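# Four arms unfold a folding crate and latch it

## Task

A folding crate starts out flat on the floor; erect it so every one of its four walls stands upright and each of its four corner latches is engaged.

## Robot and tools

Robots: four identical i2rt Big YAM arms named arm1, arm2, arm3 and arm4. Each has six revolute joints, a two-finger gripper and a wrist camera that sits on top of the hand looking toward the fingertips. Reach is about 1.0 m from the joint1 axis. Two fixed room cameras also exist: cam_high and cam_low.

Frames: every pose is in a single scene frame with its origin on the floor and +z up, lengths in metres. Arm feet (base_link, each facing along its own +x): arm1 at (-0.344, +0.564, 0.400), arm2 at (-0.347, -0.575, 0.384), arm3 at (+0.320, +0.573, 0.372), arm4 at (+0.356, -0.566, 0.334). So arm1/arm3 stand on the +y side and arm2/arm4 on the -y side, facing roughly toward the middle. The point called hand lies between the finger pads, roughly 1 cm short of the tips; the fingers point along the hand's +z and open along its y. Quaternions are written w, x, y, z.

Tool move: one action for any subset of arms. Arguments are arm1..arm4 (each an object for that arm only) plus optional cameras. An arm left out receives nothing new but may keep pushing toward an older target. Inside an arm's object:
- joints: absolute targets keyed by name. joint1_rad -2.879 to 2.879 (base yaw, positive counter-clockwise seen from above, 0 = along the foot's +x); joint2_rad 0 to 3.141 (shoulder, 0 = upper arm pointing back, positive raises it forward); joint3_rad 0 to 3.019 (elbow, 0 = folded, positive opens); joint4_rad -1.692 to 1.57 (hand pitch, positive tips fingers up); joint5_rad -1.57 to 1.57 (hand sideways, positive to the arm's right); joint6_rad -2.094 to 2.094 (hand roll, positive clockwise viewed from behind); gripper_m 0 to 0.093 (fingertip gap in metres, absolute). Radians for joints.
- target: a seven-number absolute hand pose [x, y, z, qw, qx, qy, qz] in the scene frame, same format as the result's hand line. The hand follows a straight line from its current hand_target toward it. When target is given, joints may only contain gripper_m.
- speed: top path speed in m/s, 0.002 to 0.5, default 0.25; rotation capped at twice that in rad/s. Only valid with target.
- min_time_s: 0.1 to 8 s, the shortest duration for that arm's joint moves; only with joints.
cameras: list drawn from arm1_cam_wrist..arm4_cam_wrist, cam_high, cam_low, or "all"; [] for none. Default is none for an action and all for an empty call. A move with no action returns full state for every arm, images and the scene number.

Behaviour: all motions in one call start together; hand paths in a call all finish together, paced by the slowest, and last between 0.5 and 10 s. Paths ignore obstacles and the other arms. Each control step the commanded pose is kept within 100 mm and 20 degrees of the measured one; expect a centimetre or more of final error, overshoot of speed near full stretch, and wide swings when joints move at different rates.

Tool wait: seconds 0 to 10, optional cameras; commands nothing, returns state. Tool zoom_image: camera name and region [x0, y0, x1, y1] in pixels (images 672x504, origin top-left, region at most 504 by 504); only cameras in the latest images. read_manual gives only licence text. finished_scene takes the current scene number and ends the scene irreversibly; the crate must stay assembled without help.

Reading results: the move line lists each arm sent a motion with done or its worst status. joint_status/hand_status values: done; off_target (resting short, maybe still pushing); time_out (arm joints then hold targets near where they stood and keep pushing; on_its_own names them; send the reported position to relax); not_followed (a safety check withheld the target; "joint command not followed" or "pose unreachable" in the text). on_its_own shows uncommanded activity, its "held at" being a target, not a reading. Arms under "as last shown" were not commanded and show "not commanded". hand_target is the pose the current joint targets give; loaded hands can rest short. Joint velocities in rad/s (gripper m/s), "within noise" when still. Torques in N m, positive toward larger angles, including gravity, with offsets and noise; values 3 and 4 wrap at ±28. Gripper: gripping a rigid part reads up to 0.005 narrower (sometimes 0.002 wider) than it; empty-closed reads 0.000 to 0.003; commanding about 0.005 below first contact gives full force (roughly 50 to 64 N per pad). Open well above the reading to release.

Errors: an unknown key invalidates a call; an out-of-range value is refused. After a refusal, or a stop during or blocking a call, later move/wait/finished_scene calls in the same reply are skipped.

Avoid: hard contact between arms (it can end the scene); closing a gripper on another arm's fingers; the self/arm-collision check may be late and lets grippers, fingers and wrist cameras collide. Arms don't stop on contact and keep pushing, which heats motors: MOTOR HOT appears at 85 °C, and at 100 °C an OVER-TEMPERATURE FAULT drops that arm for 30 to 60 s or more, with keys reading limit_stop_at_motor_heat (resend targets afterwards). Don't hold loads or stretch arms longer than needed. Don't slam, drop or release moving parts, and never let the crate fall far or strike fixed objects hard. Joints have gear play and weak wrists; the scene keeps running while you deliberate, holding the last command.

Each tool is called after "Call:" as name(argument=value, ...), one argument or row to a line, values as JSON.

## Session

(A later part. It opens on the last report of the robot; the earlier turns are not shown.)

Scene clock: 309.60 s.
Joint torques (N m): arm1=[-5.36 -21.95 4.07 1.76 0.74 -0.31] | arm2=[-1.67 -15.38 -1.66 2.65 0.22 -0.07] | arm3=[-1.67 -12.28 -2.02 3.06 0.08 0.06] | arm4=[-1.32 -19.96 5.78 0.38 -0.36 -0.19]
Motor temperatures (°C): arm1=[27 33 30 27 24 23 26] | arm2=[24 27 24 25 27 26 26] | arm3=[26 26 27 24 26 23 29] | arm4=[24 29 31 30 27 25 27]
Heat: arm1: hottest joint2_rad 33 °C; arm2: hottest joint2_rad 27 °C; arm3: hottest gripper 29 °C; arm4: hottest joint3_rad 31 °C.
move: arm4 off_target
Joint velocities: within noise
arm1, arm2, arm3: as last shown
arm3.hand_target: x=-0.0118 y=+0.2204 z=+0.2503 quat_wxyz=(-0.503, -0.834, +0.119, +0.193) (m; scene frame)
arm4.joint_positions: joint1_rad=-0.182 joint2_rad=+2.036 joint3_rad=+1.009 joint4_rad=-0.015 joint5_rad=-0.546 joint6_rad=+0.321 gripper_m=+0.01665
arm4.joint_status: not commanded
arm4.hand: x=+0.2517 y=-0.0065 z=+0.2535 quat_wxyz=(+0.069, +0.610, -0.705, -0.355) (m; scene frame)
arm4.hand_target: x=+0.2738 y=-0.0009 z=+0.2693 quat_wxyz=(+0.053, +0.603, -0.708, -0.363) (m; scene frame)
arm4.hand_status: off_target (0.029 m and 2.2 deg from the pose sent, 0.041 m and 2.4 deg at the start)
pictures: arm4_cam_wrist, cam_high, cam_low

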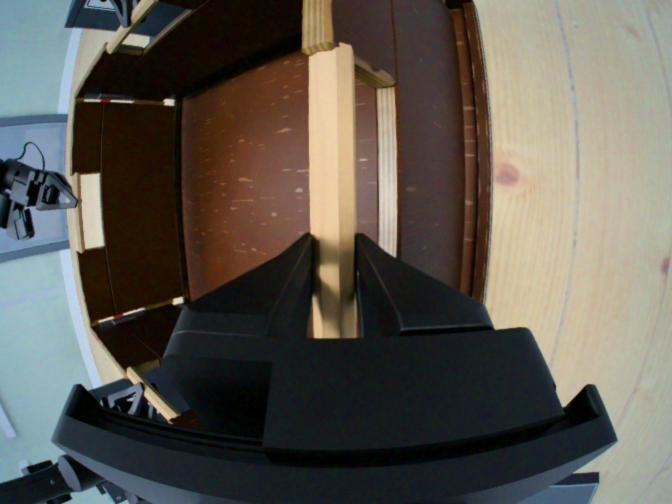

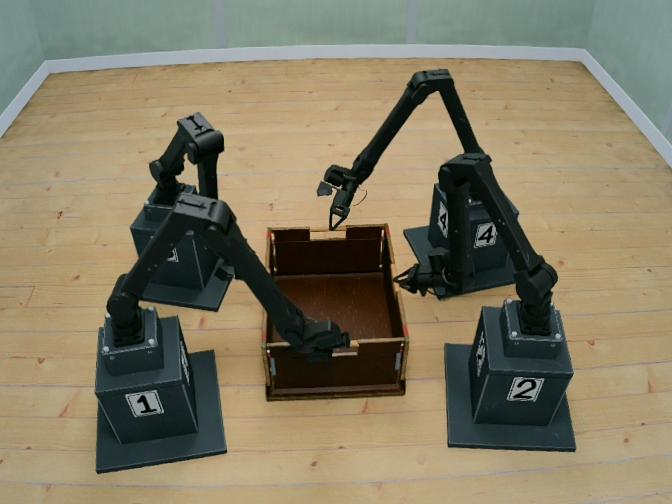

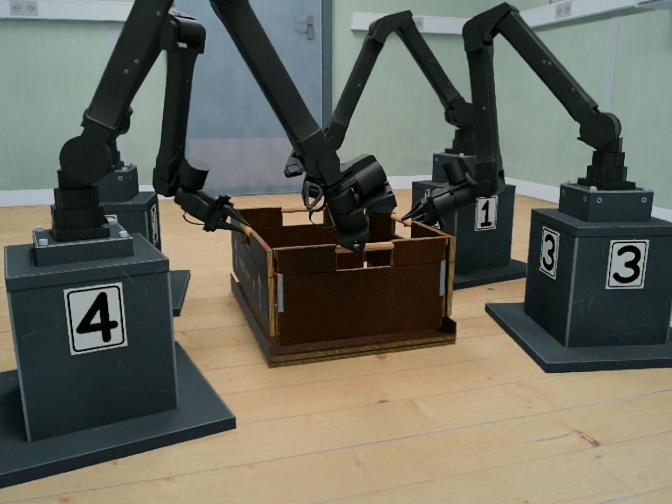

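Call:
move(
  arm4={"target": [0.295, -0.001, 0.266, -0.0509, -0.6069, 0.7053, 0.3629], "speed": 0.08},
  cameras=["cam_low", "cam_high", "arm4_cam_wrist"],
)

Call:
zoom_image(
  camera="cam_low",
  region=[255, 235, 305, 320],
)

Call:
zoom_image(
  camera="cam_low",
  region=[420, 220, 470, 305],
)

Call:
zoom_image(
  camera="cam_high",
  region=[255, 215, 415, 315],
)

Scene clock: 314.03 s.
Joint torques (N m): arm1=[-5.19 -22.12 4.29 1.65 0.74 -0.32] | arm2=[-1.67 -15.33 -1.65 2.63 0.22 -0.08] | arm3=[-1.49 -12.16 -1.95 2.96 0.11 0.02] | arm4=[-3.84 -19.43 6.08 -0.13 -0.34 -0.55]
Motor temperatures (°C): arm1=[27 33 30 27 24 23 26] | arm2=[24 27 24 25 27 26 26] | arm3=[26 26 27 24 26 23 29] | arm4=[24 29 31 30 27 25 27]
Heat: arm1: hottest joint2_rad 33 °C; arm2: hottest joint2_rad 27 °C; arm3: hottest gripper 29 °C; arm4: hottest joint3_rad 31 °C.
move: arm4 off_target
Joint velocities: within noise
arm1, arm2: as last shown
arm2.hand_target: x=-0.0352 y=-0.2348 z=+0.2493 quat_wxyz=(-0.195, -0.116, -0.842, -0.488) (m; scene frame)
arm3.joint_positions: joint1_rad=-0.641 joint2_rad=+2.302 joint3_rad=+0.610 joint4_rad=+1.258 joint5_rad=-0.328 joint6_rad=+1.182 gripper_m=+0.01633
arm3.joint_status: not commanded
arm3.hand: x=-0.0175 y=+0.2067 z=+0.2580 quat_wxyz=(-0.512, -0.829, +0.108, +0.197) (m; scene frame)
arm3.hand_target: x=-0.0117 y=+0.2202 z=+0.2504 quat_wxyz=(-0.504, -0.834, +0.119, +0.193) (m; scene frame)
arm3.hand_status: not commanded
arm4.joint_positions: joint1_rad=-0.188 joint2_rad=+2.039 joint3_rad=+1.009 joint4_rad=-0.018 joint5_rad=-0.566 joint6_rad=+0.306 gripper_m=+0.01665
arm4.joint_status: not commanded
arm4.hand: x=+0.2522 y=-0.0081 z=+0.2531 quat_wxyz=(+0.075, +0.613, -0.700, -0.359) (m; scene frame)
arm4.hand_target: x=+0.2924 y=-0.0015 z=+0.2653 quat_wxyz=(+0.051, +0.607, -0.705, -0.363) (m; scene frame)
arm4.hand_status: off_target (0.045 m and 2.9 deg from the pose sent, 0.045 m and 2.2 deg at the start)
pictures: arm4_cam_wrist, cam_high, cam_low

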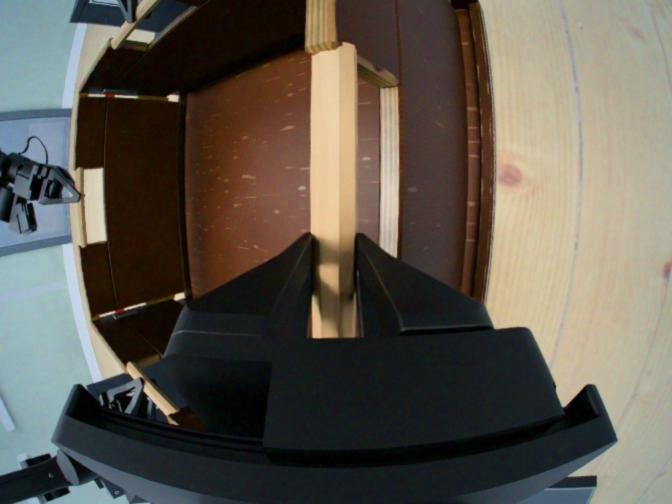

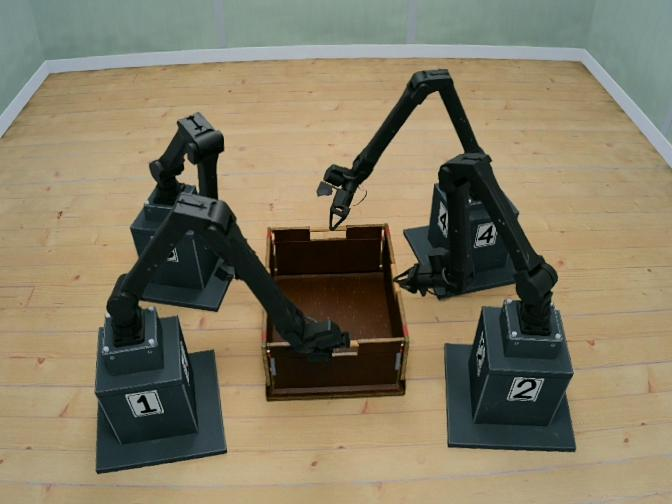

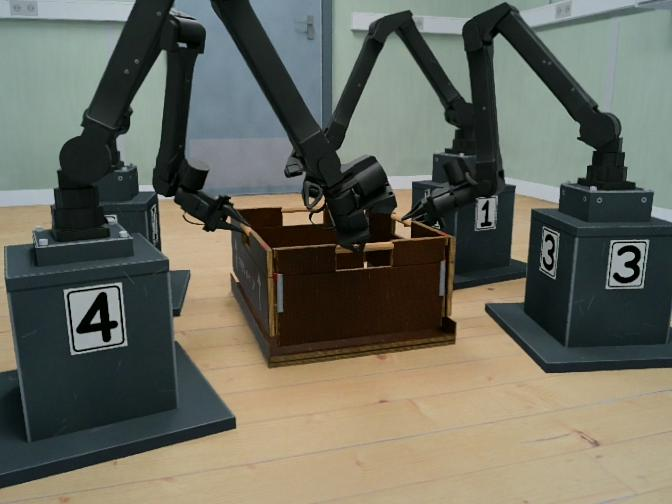

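Scaled by 5.929 from the camera's 672x504 image, which has a finer 960x720 frame.

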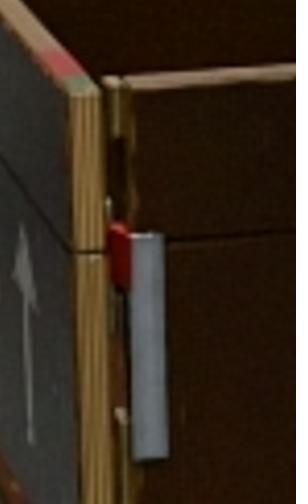

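Scaled by 5.929 from the camera's 672x504 image, which has a finer 960x720 frame.

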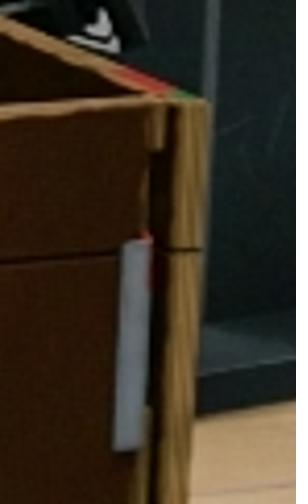

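Scaled by 3.150 from the camera's 672x504 image, which has a finer 960x720 frame.

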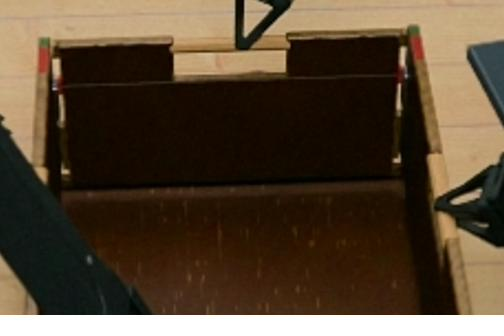

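Call:
move(
  arm4={"target": [0.242, -0.003, 0.258, -0.0509, -0.6069, 0.7053, 0.3629], "speed": 0.08},
  cameras=["cam_low", "cam_high"],
)

Call:
move(
  arm4={"target": [0.222, -0.003, 0.255, -0.0509, -0.6069, 0.7053, 0.3629], "speed": 0.08},
  cameras=["cam_low", "cam_high"],
)

Call:
zoom_image(
  camera="cam_low",
  region=[255, 235, 305, 320],
)

Call:
zoom_image(
  camera="cam_low",
  region=[420, 220, 470, 305],
)

Scene clock: 321.73 s.
Joint torques (N m): arm1=[-4.78 -22.07 4.01 1.7 0.74 -0.27] | arm2=[-1.67 -15.33 -1.63 2.62 0.22 -0.08] | arm3=[-1.49 -12.16 -1.94 3.08 0.13 0.03] | arm4=[2.37 -17.67 5.96 2 -0.08 0.24]
Motor temperatures (°C): arm1=[27 33 30 27 24 23 26] | arm2=[24 27 24 25 27 26 26] | arm3=[26 26 27 24 26 23 29] | arm4=[24 29 31 30 26 25 27]
Heat: arm1: hottest joint2_rad 33 °C; arm2: hottest joint2_rad 27 °C; arm3: hottest gripper 29 °C; arm4: hottest joint3_rad 31 °C.
move: arm4 done
Joint velocities: within noise
arm1, arm2, arm3: as last shown
arm4.joint_positions: joint1_rad=-0.171 joint2_rad=+2.035 joint3_rad=+0.997 joint4_rad=+0.015 joint5_rad=-0.526 joint6_rad=+0.335 gripper_m=+0.01665
arm4.joint_status: not commanded
arm4.hand: x=+0.2486 y=-0.0068 z=+0.2525 quat_wxyz=(+0.059, +0.609, -0.706, -0.357) (m; scene frame)
arm4.hand_target: x=+0.2451 y=-0.0022 z=+0.2586 quat_wxyz=(+0.053, +0.605, -0.706, -0.365) (m; scene frame)
arm4.hand_status: done (0.009 m and 1.2 deg from the pose sent, 0.012 m and 2.9 deg at the start)
pictures: cam_high, cam_low

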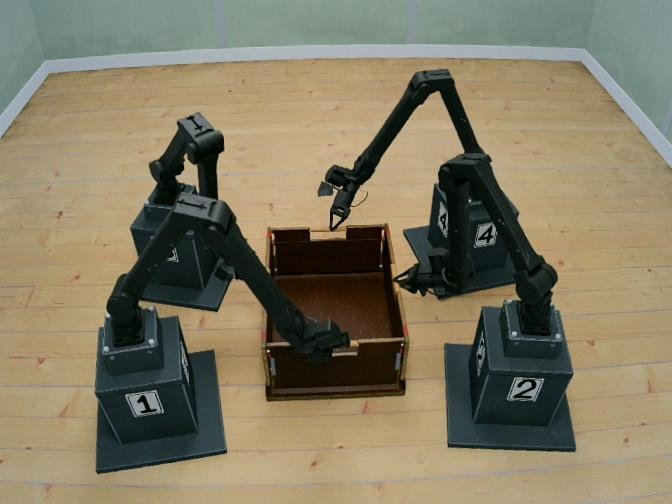

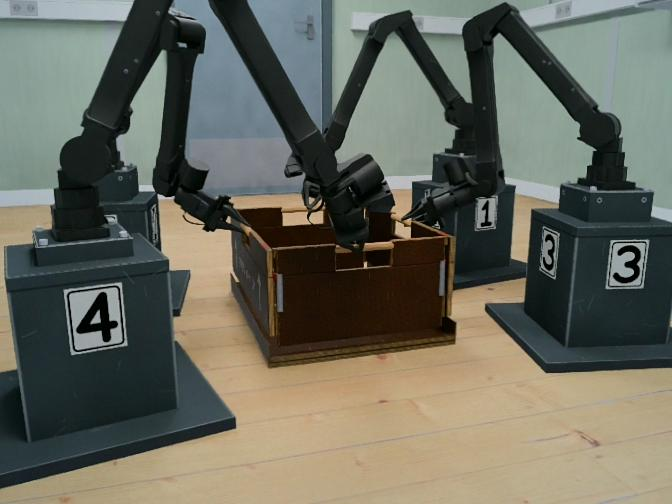

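Scene clock: 322.70 s.
Joint torques (N m): arm1=[-5.25 -21.89 4.12 1.77 0.75 -0.3] | arm2=[-1.67 -15.33 -1.63 2.62 0.22 -0.08] | arm3=[-1.44 -12.45 -1.96 2.92 0.14 0.03] | arm4=[4.72 -16.38 6.76 2.35 -0.12 0.43]
Motor temperatures (°C): arm1=[27 33 30 27 24 23 26] | arm2=[24 27 24 25 27 26 26] | arm3=[26 26 27 24 26 23 29] | arm4=[24 29 31 30 26 25 27]
Heat: arm1: hottest joint2_rad 33 °C; arm2: hottest joint2_rad 27 °C; arm3: hottest gripper 29 °C; arm4: hottest joint3_rad 31 °C.
move: arm4 off_target
Joint velocities: within noise
arm1, arm2, arm3: as last shown
arm4.joint_positions: joint1_rad=-0.158 joint2_rad=+2.027 joint3_rad=+0.986 joint4_rad=+0.032 joint5_rad=-0.486 joint6_rad=+0.344 gripper_m=+0.01665
arm4.joint_status: not commanded
arm4.hand: x=+0.2469 y=-0.0070 z=+0.2524 quat_wxyz=(+0.043, +0.609, -0.709, -0.352) (m; scene frame)
arm4.hand_target: x=+0.2257 y=-0.0030 z=+0.2549 quat_wxyz=(+0.045, +0.609, -0.705, -0.361) (m; scene frame)
arm4.hand_status: off_target (0.025 m and 1.6 deg from the pose sent, 0.027 m and 1.2 deg at the start)
pictures: cam_high, cam_low

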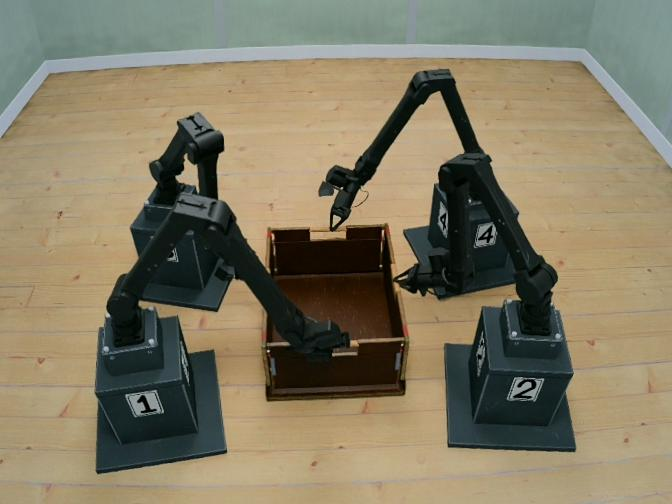

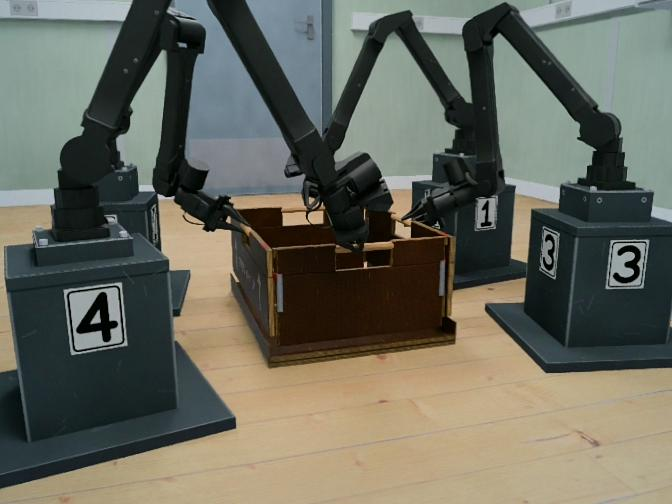

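Scaled by 5.929 from the camera's 672x504 image, which has a finer 960x720 frame.

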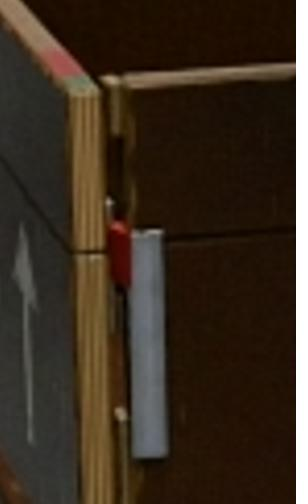

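Scaled by 5.929 from the camera's 672x504 image, which has a finer 960x720 frame.

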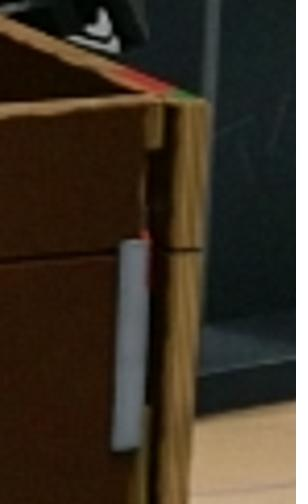

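Call:
move(
  arm1={"target": [-0.285, -0.001, 0.252, 0.3629, 0.7053, 0.6069, 0.0509], "speed": 0.1},
  arm4={"target": [0.242, -0.003, 0.258, -0.0509, -0.6069, 0.7053, 0.3629], "speed": 0.08},
  cameras=[],
)

Call:
move(
  arm1={"target": [-0.265, -0.001, 0.250, 0.3629, 0.7053, 0.6069, 0.0509], "speed": 0.08},
  cameras=["cam_low", "cam_high", "arm4_cam_wrist"],
)

Call:
zoom_image(
  camera="cam_high",
  region=[258, 325, 418, 405],
)

Scene clock: 327.23 s.
Joint torques (N m): arm1=[0.67 -20.07 4.71 2.82 0.72 0.09] | arm2=[-1.67 -15.38 -1.63 2.62 0.22 -0.07] | arm3=[-1.85 -12.28 -1.98 3.08 0.14 0.01] | arm4=[2.2 -16.97 6.82 1.29 -0.75 0.15]
Motor temperatures (°C): arm1=[27 33 30 27 24 23 26] | arm2=[24 27 24 25 27 26 26] | arm3=[26 26 27 24 26 23 29] | arm4=[24 29 31 30 26 25 27]
Heat: arm1: hottest joint2_rad 33 °C; arm2: hottest joint2_rad 27 °C; arm3: hottest gripper 29 °C; arm4: hottest joint3_rad 31 °C.
move: arm1 off_target; arm4 done
Joint velocities: within noise
arm1.joint_positions: joint1_rad=-0.268 joint2_rad=+2.218 joint3_rad=+1.031 joint4_rad=+0.089 joint5_rad=-0.595 joint6_rad=+0.241 gripper_m=+0.01708
arm1.joint_status: not commanded
arm1.hand: x=-0.2937 y=+0.0108 z=+0.2458 quat_wxyz=(-0.355, -0.714, -0.599, -0.068) (m; scene frame)
arm1.hand_target: x=-0.2913 y=-0.0021 z=+0.2524 quat_wxyz=(-0.364, -0.708, -0.603, -0.048) (m; scene frame)
arm1.hand_status: off_target (0.016 m and 2.5 deg from the pose sent, 0.018 m and 4.4 deg at the start)
arm2, arm3: as last shown
arm3.hand_target: x=-0.0117 y=+0.2203 z=+0.2504 quat_wxyz=(-0.504, -0.834, +0.119, +0.193) (m; scene frame)
arm4.joint_positions: joint1_rad=-0.162 joint2_rad=+2.027 joint3_rad=+0.986 joint4_rad=+0.032 joint5_rad=-0.498 joint6_rad=+0.346 gripper_m=+0.01664
arm4.joint_status: not commanded
arm4.hand: x=+0.2477 y=-0.0071 z=+0.2533 quat_wxyz=(+0.047, +0.607, -0.709, -0.355) (m; scene frame)
arm4.hand_target: x=+0.2423 y=-0.0029 z=+0.2579 quat_wxyz=(+0.051, +0.606, -0.706, -0.363) (m; scene frame)
arm4.hand_status: done (0.008 m and 1.1 deg from the pose sent, 0.008 m and 1.6 deg at the start)
pictures: none
No camera images: "cameras" was empty.

Scene clock: 328.27 s.
Joint torques (N m): arm1=[4.6 -19.9 4.93 2.88 0.23 0.17] | arm2=[-1.61 -15.33 -1.66 2.63 0.22 -0.08] | arm3=[-1.79 -11.81 -1.92 2.97 0.13 0.02] | arm4=[2.2 -16.97 6.82 1.28 -0.75 0.15]
Motor temperatures (°C): arm1=[27 33 30 27 24 23 26] | arm2=[24 27 24 25 27 26 26] | arm3=[26 26 27 24 26 23 29] | arm4=[24 29 31 30 27 25 27]
Heat: arm1: hottest joint2_rad 33 °C; arm2: hottest joint2_rad 27 °C; arm3: hottest gripper 29 °C; arm4: hottest joint3_rad 31 °C.
move: arm1 off_target
Joint velocities: within noise
arm1.joint_positions: joint1_rad=-0.257 joint2_rad=+2.212 joint3_rad=+1.015 joint4_rad=+0.118 joint5_rad=-0.564 joint6_rad=+0.259 gripper_m=+0.01708
arm1.joint_status: not commanded
arm1.hand: x=-0.2923 y=+0.0113 z=+0.2456 quat_wxyz=(-0.353, -0.718, -0.597, -0.055) (m; scene frame)
arm1.hand_target: x=-0.2654 y=+0.0007 z=+0.2504 quat_wxyz=(-0.363, -0.702, -0.610, -0.050) (m; scene frame)
arm1.hand_status: off_target (0.030 m and 2.2 deg from the pose sent, 0.031 m and 2.5 deg at the start)
arm2, arm3, arm4: as last shown
pictures: arm4_cam_wrist, cam_high, cam_low

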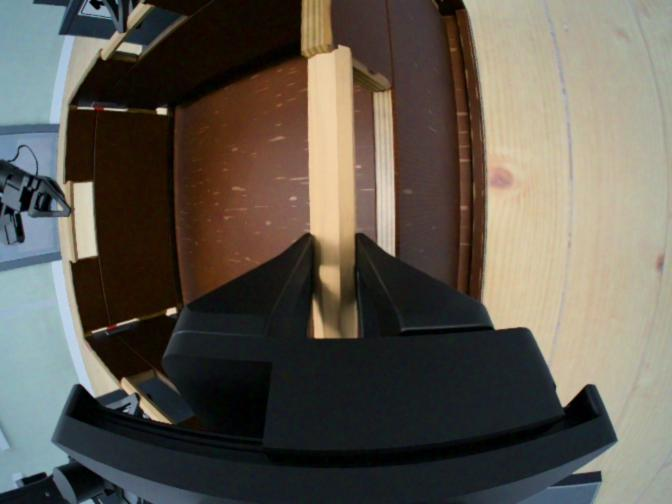

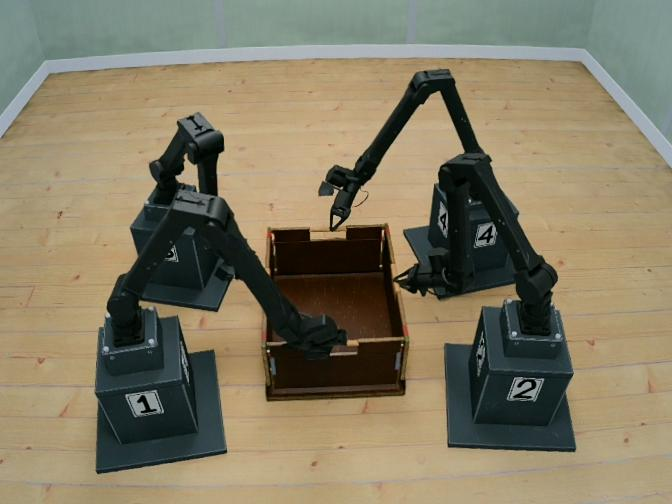

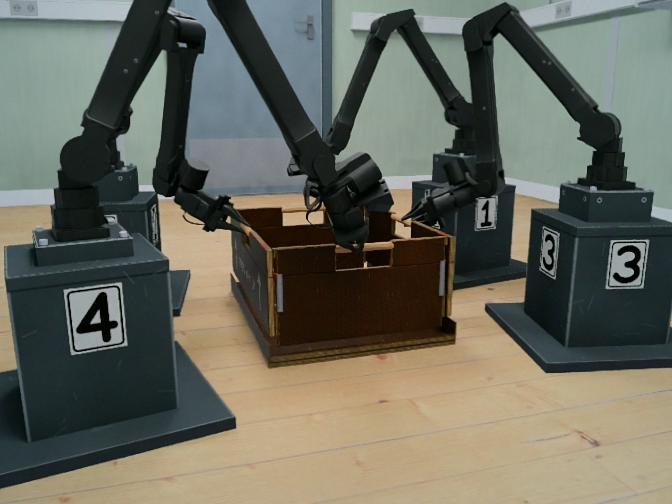

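Scaled by 3.150 from the camera's 672x504 image, which has a finer 960x720 frame.

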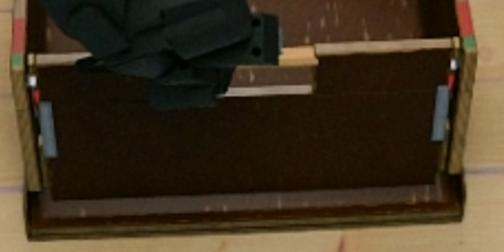

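Call:
move(
  arm3={"joints": {"gripper_m": 0.045}},
  cameras=["arm3_cam_wrist", "cam_high"],
)

Scene clock: 330.57 s.
Joint torques (N m): arm1=[4.37 -20.01 5.11 2.82 0.25 0.21] | arm2=[-1.67 -15.33 -1.65 2.62 0.22 -0.08] | arm3=[-1.26 -11.22 -0.59 3.04 0.11 0.05] | arm4=[2.2 -16.97 6.82 1.31 -0.75 0.15]
Motor temperatures (°C): arm1=[27 33 30 27 24 23 26] | arm2=[24 27 24 25 27 26 26] | arm3=[26 26 27 24 26 23 29] | arm4=[24 29 31 30 27 25 27]
Heat: arm1: hottest joint2_rad 33 °C; arm2: hottest joint2_rad 27 °C; arm3: hottest gripper 29 °C; arm4: hottest joint3_rad 31 °C.
move: arm3 done
Joint velocities: within noise
arm1, arm2, arm4: as last shown
arm3.joint_positions: joint1_rad=-0.653 joint2_rad=+2.302 joint3_rad=+0.576 joint4_rad=+1.261 joint5_rad=-0.319 joint6_rad=+1.182 gripper_m=+0.04483
arm3.joint_status: all done
arm3.hand: x=-0.0111 y=+0.2221 z=+0.2530 quat_wxyz=(-0.499, -0.836, +0.119, +0.195) (m; scene frame)
arm3.hand_target: x=-0.0124 y=+0.2279 z=+0.2488 quat_wxyz=(-0.498, -0.835, +0.127, +0.196) (m; scene frame)
arm3.hand_status: not commanded
pictures: arm3_cam_wrist, cam_high

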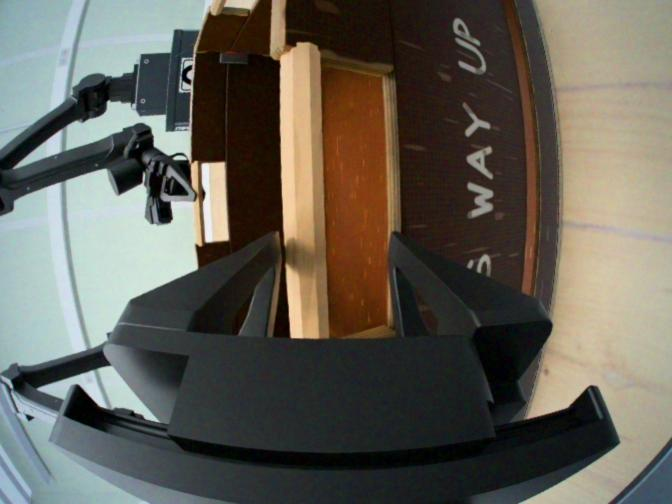

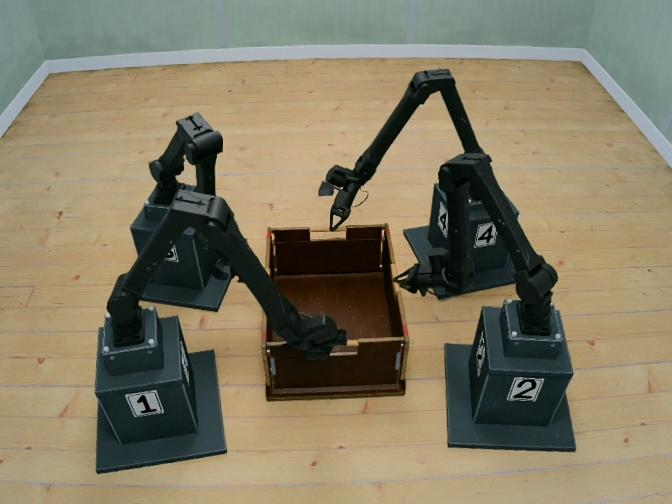

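Call:
move(
  arm3={"target": [0.045, 0.33, 0.30, 0.5011, 0.8338, -0.1191, -0.1982], "speed": 0.15},
  arm2={"joints": {"gripper_m": 0.045}},
  cameras=["arm3_cam_wrist", "arm2_cam_wrist", "cam_low", "cam_high"],
)

Scene clock: 335.83 s.
Joint torques (N m): arm1=[3.96 -19.43 4.9 2.91 0.21 0.18] | arm2=[-0.56 -15.03 -0.2 2.3 0.05 -0.08] | arm3=[-1.32 -11.05 -3.17 2.92 -0.15 -0.13] | arm4=[2.2 -16.97 6.82 1.29 -0.75 0.15]
Motor temperatures (°C): arm1=[27 33 30 27 23 23 26] | arm2=[24 27 24 25 27 26 26] | arm3=[26 26 27 24 26 23 29] | arm4=[24 30 30 30 27 25 28]
Heat: arm1: hottest joint2_rad 33 °C; arm2: hottest joint2_rad 27 °C; arm3: hottest gripper 29 °C; arm4: hottest joint2_rad 30 °C.
move: arm2 done; arm3 off_target
Joint velocities: within noise
arm1, arm4: as last shown
arm2.joint_positions: joint1_rad=-0.718 joint2_rad=+2.372 joint3_rad=+0.548 joint4_rad=+1.311 joint5_rad=-0.291 joint6_rad=+1.171 gripper_m=+0.04489
arm2.joint_status: all done
arm2.hand: x=-0.0356 y=-0.2388 z=+0.2416 quat_wxyz=(-0.192, -0.121, -0.849, -0.478) (m; scene frame)
arm2.hand_target: x=-0.0306 y=-0.2383 z=+0.2499 quat_wxyz=(-0.201, -0.122, -0.841, -0.486) (m; scene frame)
arm2.hand_status: not commanded
arm3.joint_positions: joint1_rad=-0.839 joint2_rad=+2.234 joint3_rad=+0.283 joint4_rad=+1.450 joint5_rad=-0.491 joint6_rad=+1.098 gripper_m=+0.04490
arm3.joint_status: not commanded
arm3.hand: x=+0.0423 y=+0.3217 z=+0.2936 quat_wxyz=(-0.501, -0.835, +0.121, +0.190) (m; scene frame)
arm3.hand_target: x=+0.0414 y=+0.3259 z=+0.3014 quat_wxyz=(-0.505, -0.831, +0.118, +0.201) (m; scene frame)
arm3.hand_status: off_target (0.011 m and 1.0 deg from the pose sent, 0.130 m and 0.5 deg at the start)
pictures: arm2_cam_wrist, arm3_cam_wrist, cam_high, cam_low

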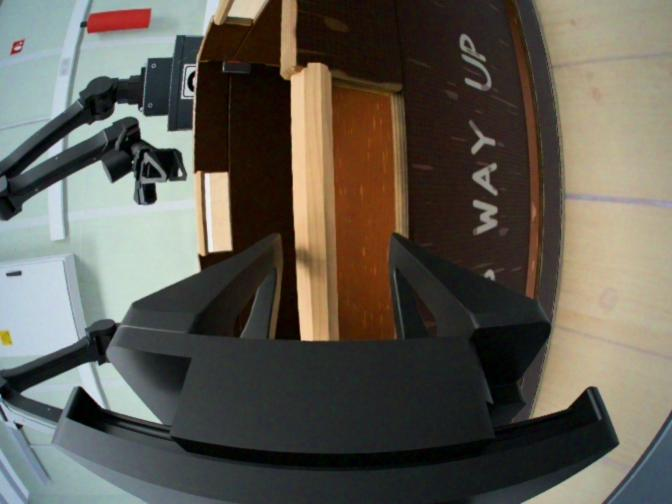

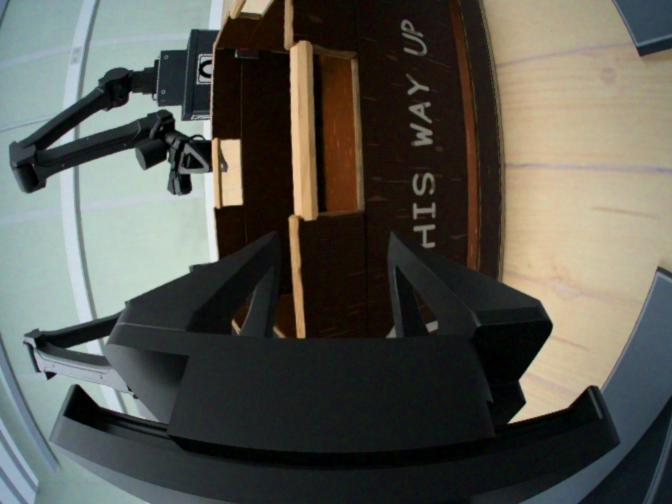

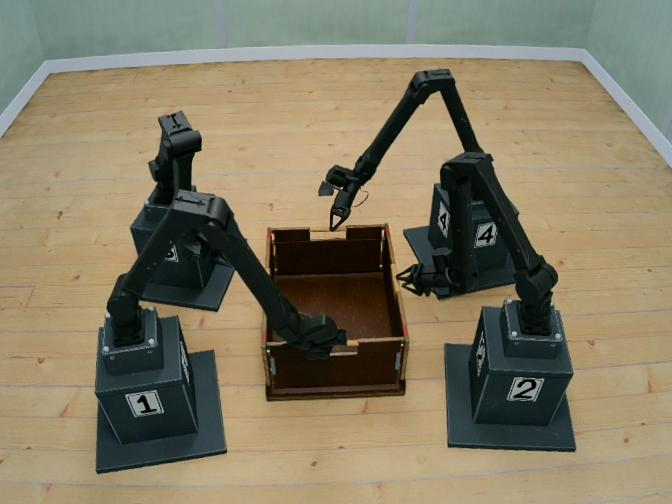

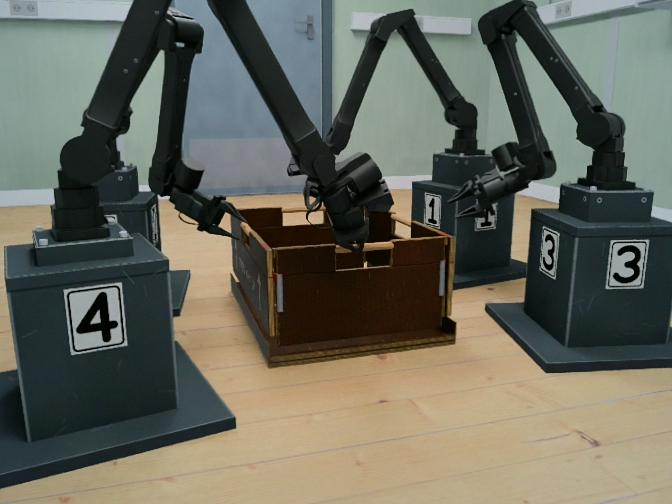

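Call:
move(
  arm1={"target": [-0.294, -0.001, 0.251, 0.3629, 0.7053, 0.6069, 0.0509], "speed": 0.1},
  arm2={"target": [-0.095, -0.35, 0.30, 0.2003, 0.1157, 0.8425, 0.4865], "speed": 0.15},
  cameras=["arm2_cam_wrist", "cam_low", "cam_high"],
)

Scene clock: 339.53 s.
Joint torques (N m): arm1=[-0.15 -19.55 5.93 1.11 -0.29 -0.11] | arm2=[-0.79 -12.81 -3.03 2.19 -0.25 -0.23] | arm3=[-1.32 -11.11 -3.07 3.02 -0.13 -0.15] | arm4=[2.2 -16.91 6.82 1.28 -0.75 0.15]
Motor temperatures (°C): arm1=[27 33 30 27 23 23 26] | arm2=[24 27 24 25 27 26 26] | arm3=[26 26 27 24 26 23 29] | arm4=[24 30 30 30 27 25 28]
Heat: arm1: hottest joint2_rad 33 °C; arm2: hottest joint2_rad 27 °C; arm3: hottest gripper 29 °C; arm4: hottest joint2_rad 30 °C.
move: arm1 off_target; arm2 off_target
Joint velocities: within noise
arm1.joint_positions: joint1_rad=-0.262 joint2_rad=+2.212 joint3_rad=+1.015 joint4_rad=+0.115 joint5_rad=-0.572 joint6_rad=+0.255 gripper_m=+0.01708
arm1.joint_status: not commanded
arm1.hand: x=-0.2936 y=+0.0120 z=+0.2460 quat_wxyz=(-0.354, -0.717, -0.597, -0.057) (m; scene frame)
arm1.hand_target: x=-0.2958 y=-0.0011 z=+0.2505 quat_wxyz=(-0.361, -0.710, -0.603, -0.049) (m; scene frame)
arm1.hand_status: off_target (0.014 m and 2.2 deg from the pose sent, 0.014 m and 2.2 deg at the start)
arm2.joint_positions: joint1_rad=-0.945 joint2_rad=+2.337 joint3_rad=+0.228 joint4_rad=+1.532 joint5_rad=-0.496 joint6_rad=+1.045 gripper_m=+0.04489
arm2.joint_status: not commanded
arm2.hand: x=-0.0960 y=-0.3482 z=+0.2887 quat_wxyz=(-0.183, -0.121, -0.851, -0.476) (m; scene frame)
arm2.hand_target: x=-0.0951 y=-0.3502 z=+0.2998 quat_wxyz=(-0.195, -0.115, -0.847, -0.482) (m; scene frame)
arm2.hand_status: off_target (0.011 m and 2.6 deg from the pose sent, 0.139 m and 1.7 deg at the start; a joint's target at an end of its range on 30 of 54 steps)
arm3, arm4: as last shown
arm3.joint_positions: joint1_rad=-0.839 joint2_rad=+2.234 joint3_rad=+0.283 joint4_rad=+1.450 joint5_rad=-0.491 joint6_rad=+1.096 gripper_m=+0.04490
arm3.hand_target: x=+0.0414 y=+0.3259 z=+0.3014 quat_wxyz=(-0.504, -0.832, +0.117, +0.201) (m; scene frame)
pictures: arm2_cam_wrist, cam_high, cam_low

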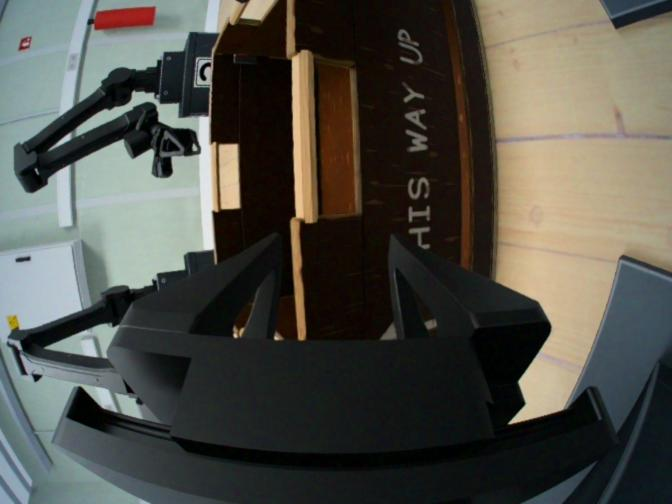

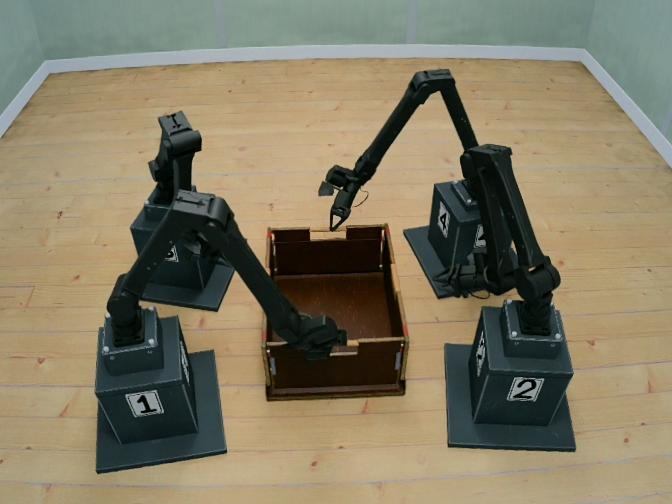

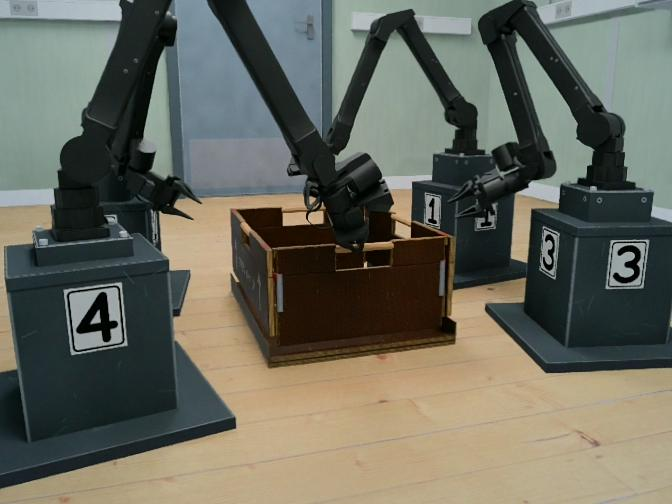

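Call:
move(
  arm3={"target": [0.25, 0.20, 0.385, 0.182, 0.769, 0.559, -0.25], "speed": 0.25},
  arm2={"target": [-0.27, -0.20, 0.385, 0.25, -0.559, 0.769, 0.182], "speed": 0.25},
  cameras=["arm2_cam_wrist", "arm3_cam_wrist", "cam_high"],
)

Scene clock: 347.10 s.
Joint torques (N m): arm1=[-0.67 -20.31 5.98 1.07 -0.29 -0.12] | arm2=[0.5 -9.35 7.15 0.8 0.19 -0.15] | arm3=[0.67 -7.41 7.79 1.01 0.32 -0.04] | arm4=[2.2 -16.97 6.82 1.29 -0.75 0.15]
Motor temperatures (°C): arm1=[27 32 30 27 23 23 26] | arm2=[24 27 24 25 27 26 26] | arm3=[26 26 27 24 26 23 29] | arm4=[24 30 30 30 27 25 28]
Heat: arm1: hottest joint2_rad 32 °C; arm2: hottest joint2_rad 27 °C; arm3: hottest gripper 29 °C; arm4: hottest joint2_rad 30 °C.
move: arm2 off_target; arm3 off_target
Joint velocities: within noise
arm1, arm4: as last shown
arm2.joint_positions: joint1_rad=-0.017 joint2_rad=+1.398 joint3_rad=+0.387 joint4_rad=+0.013 joint5_rad=+0.085 joint6_rad=+0.134 gripper_m=+0.04489
arm2.joint_status: not commanded
arm2.hand: x=-0.2765 y=-0.2209 z=+0.3680 quat_wxyz=(-0.231, +0.564, -0.775, -0.169) (m; scene frame)
arm2.hand_target: x=-0.2754 y=-0.2030 z=+0.3835 quat_wxyz=(-0.245, +0.565, -0.767, -0.180) (m; scene frame)
arm2.hand_status: off_target (0.028 m and 2.8 deg from the pose sent, 0.248 m and 87.9 deg at the start; a joint's target at an end of its range on 1 of 119 steps)
arm3.joint_positions: joint1_rad=+0.075 joint2_rad=+1.335 joint3_rad=+0.386 joint4_rad=-0.044 joint5_rad=+0.101 joint6_rad=+0.154 gripper_m=+0.04491
arm3.joint_status: not commanded
arm3.hand: x=+0.2526 y=+0.2228 z=+0.3682 quat_wxyz=(-0.169, -0.778, -0.558, +0.233) (m; scene frame)
arm3.hand_target: x=+0.2534 y=+0.2044 z=+0.3829 quat_wxyz=(-0.179, -0.769, -0.563, +0.245) (m; scene frame)
arm3.hand_status: off_target (0.028 m and 2.7 deg from the pose sent, 0.258 m and 88.9 deg at the start)
pictures: arm2_cam_wrist, arm3_cam_wrist, cam_high

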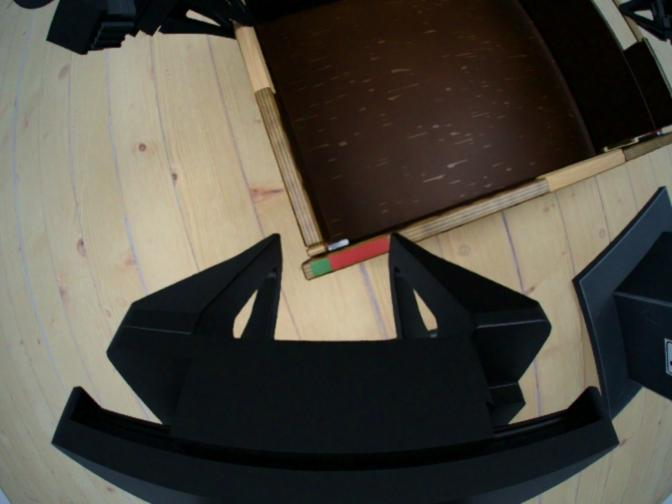

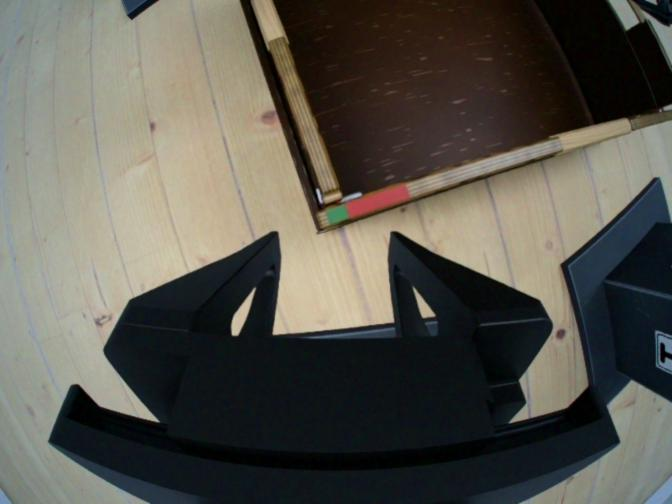

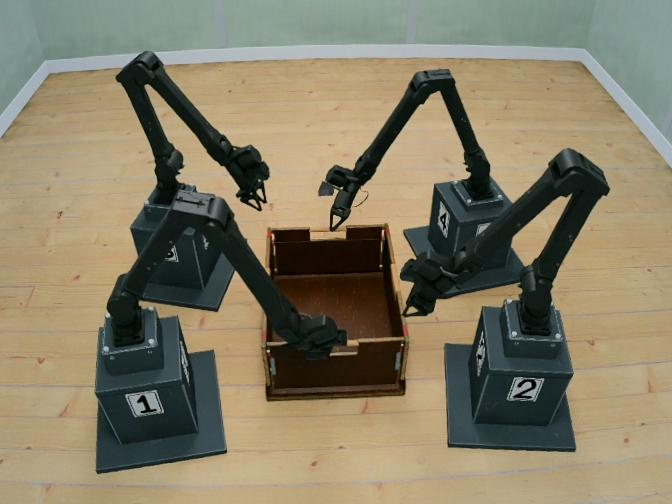

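Call:
zoom_image(
  camera="arm2_cam_wrist",
  region=[270, 200, 420, 290],
)

Call:
zoom_image(
  camera="arm3_cam_wrist",
  region=[280, 160, 430, 250],
)

Scaled by 3.360 from the camera's 672x504 image, which has a finer 960x720 frame.

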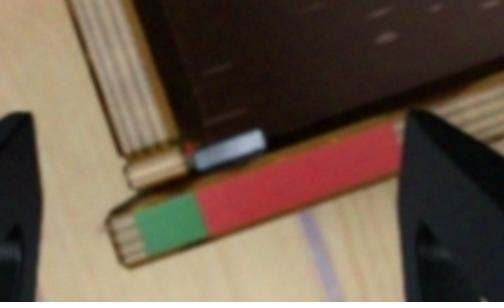

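Scaled by 3.360 from the camera's 672x504 image, which has a finer 960x720 frame.

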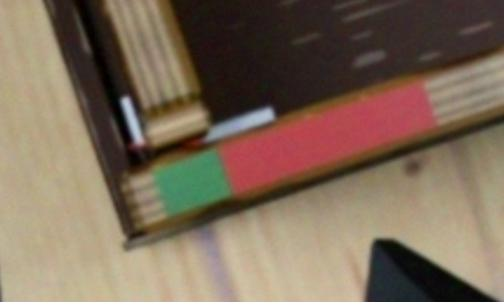

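Call:
move(
  arm1={"joints": {"gripper_m": 0.045}},
  arm4={"joints": {"gripper_m": 0.045}},
  cameras=["arm1_cam_wrist", "arm4_cam_wrist"],
)

Scene clock: 351.43 s.
Joint torques (N m): arm1=[-1.03 -19.55 6.05 1.29 -0.29 -0.1] | arm2=[0.38 -9.41 7.13 0.84 0.19 -0.13] | arm3=[0.38 -7.47 7.71 0.96 0.3 -0.05] | arm4=[2.32 -17.03 6.82 1.29 -0.4 0.14]
Motor temperatures (°C): arm1=[27 32 30 27 23 23 26] | arm2=[24 27 25 25 27 26 26] | arm3=[26 26 27 24 26 23 28] | arm4=[24 30 30 30 27 25 28]
Heat: arm1: hottest joint2_rad 32 °C; arm2: hottest joint2_rad 27 °C; arm3: hottest gripper 28 °C; arm4: hottest joint2_rad 30 °C.
move: arm1 done; arm4 done
Joint velocities: within noise
arm1.joint_positions: joint1_rad=-0.254 joint2_rad=+2.212 joint3_rad=+1.017 joint4_rad=+0.115 joint5_rad=-0.572 joint6_rad=+0.253 gripper_m=+0.04490
arm1.joint_status: all done
arm1.hand: x=-0.2895 y=+0.0115 z=+0.2463 quat_wxyz=(-0.354, -0.714, -0.601, -0.058) (m; scene frame)
arm1.hand_target: x=-0.2917 y=-0.0015 z=+0.2507 quat_wxyz=(-0.361, -0.707, -0.606, -0.050) (m; scene frame)
arm1.hand_status: not commanded
arm2: as last shown
arm2.hand_target: x=-0.2754 y=-0.2030 z=+0.3835 quat_wxyz=(-0.245, +0.565, -0.767, -0.181) (m; scene frame)
arm3.joint_positions: joint1_rad=+0.074 joint2_rad=+1.335 joint3_rad=+0.386 joint4_rad=-0.044 joint5_rad=+0.103 joint6_rad=+0.153 gripper_m=+0.04491
arm3.joint_status: not commanded
arm3.hand: x=+0.2518 y=+0.2229 z=+0.3682 quat_wxyz=(-0.168, -0.778, -0.558, +0.234) (m; scene frame)
arm3.hand_target: x=+0.2526 y=+0.2045 z=+0.3829 quat_wxyz=(-0.178, -0.769, -0.562, +0.246) (m; scene frame)
arm3.hand_status: not commanded
arm4.joint_positions: joint1_rad=-0.151 joint2_rad=+2.025 joint3_rad=+0.986 joint4_rad=+0.034 joint5_rad=-0.509 joint6_rad=+0.355 gripper_m=+0.04488
arm4.joint_status: all done
arm4.hand: x=+0.2400 y=-0.0083 z=+0.2551 quat_wxyz=(+0.054, +0.608, -0.706, -0.358) (m; scene frame)
arm4.hand_target: x=+0.2366 y=-0.0038 z=+0.2582 quat_wxyz=(+0.054, +0.607, -0.705, -0.363) (m; scene frame)
arm4.hand_status: not commanded
pictures: arm1_cam_wrist, arm4_cam_wrist

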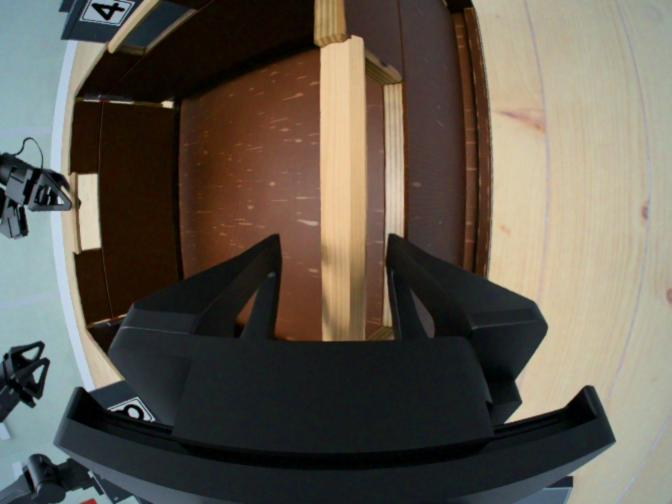

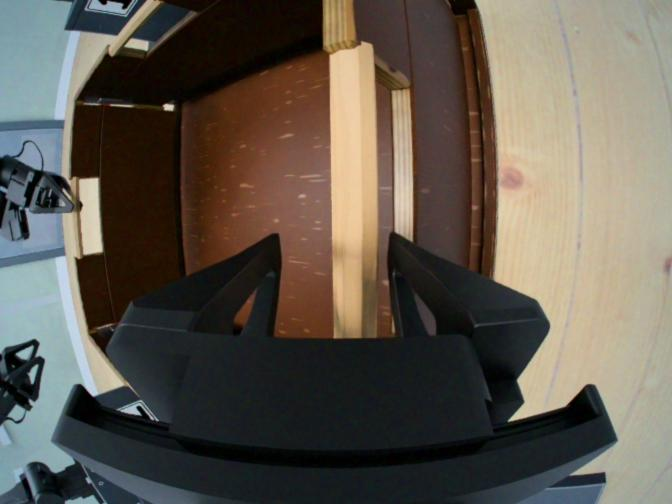

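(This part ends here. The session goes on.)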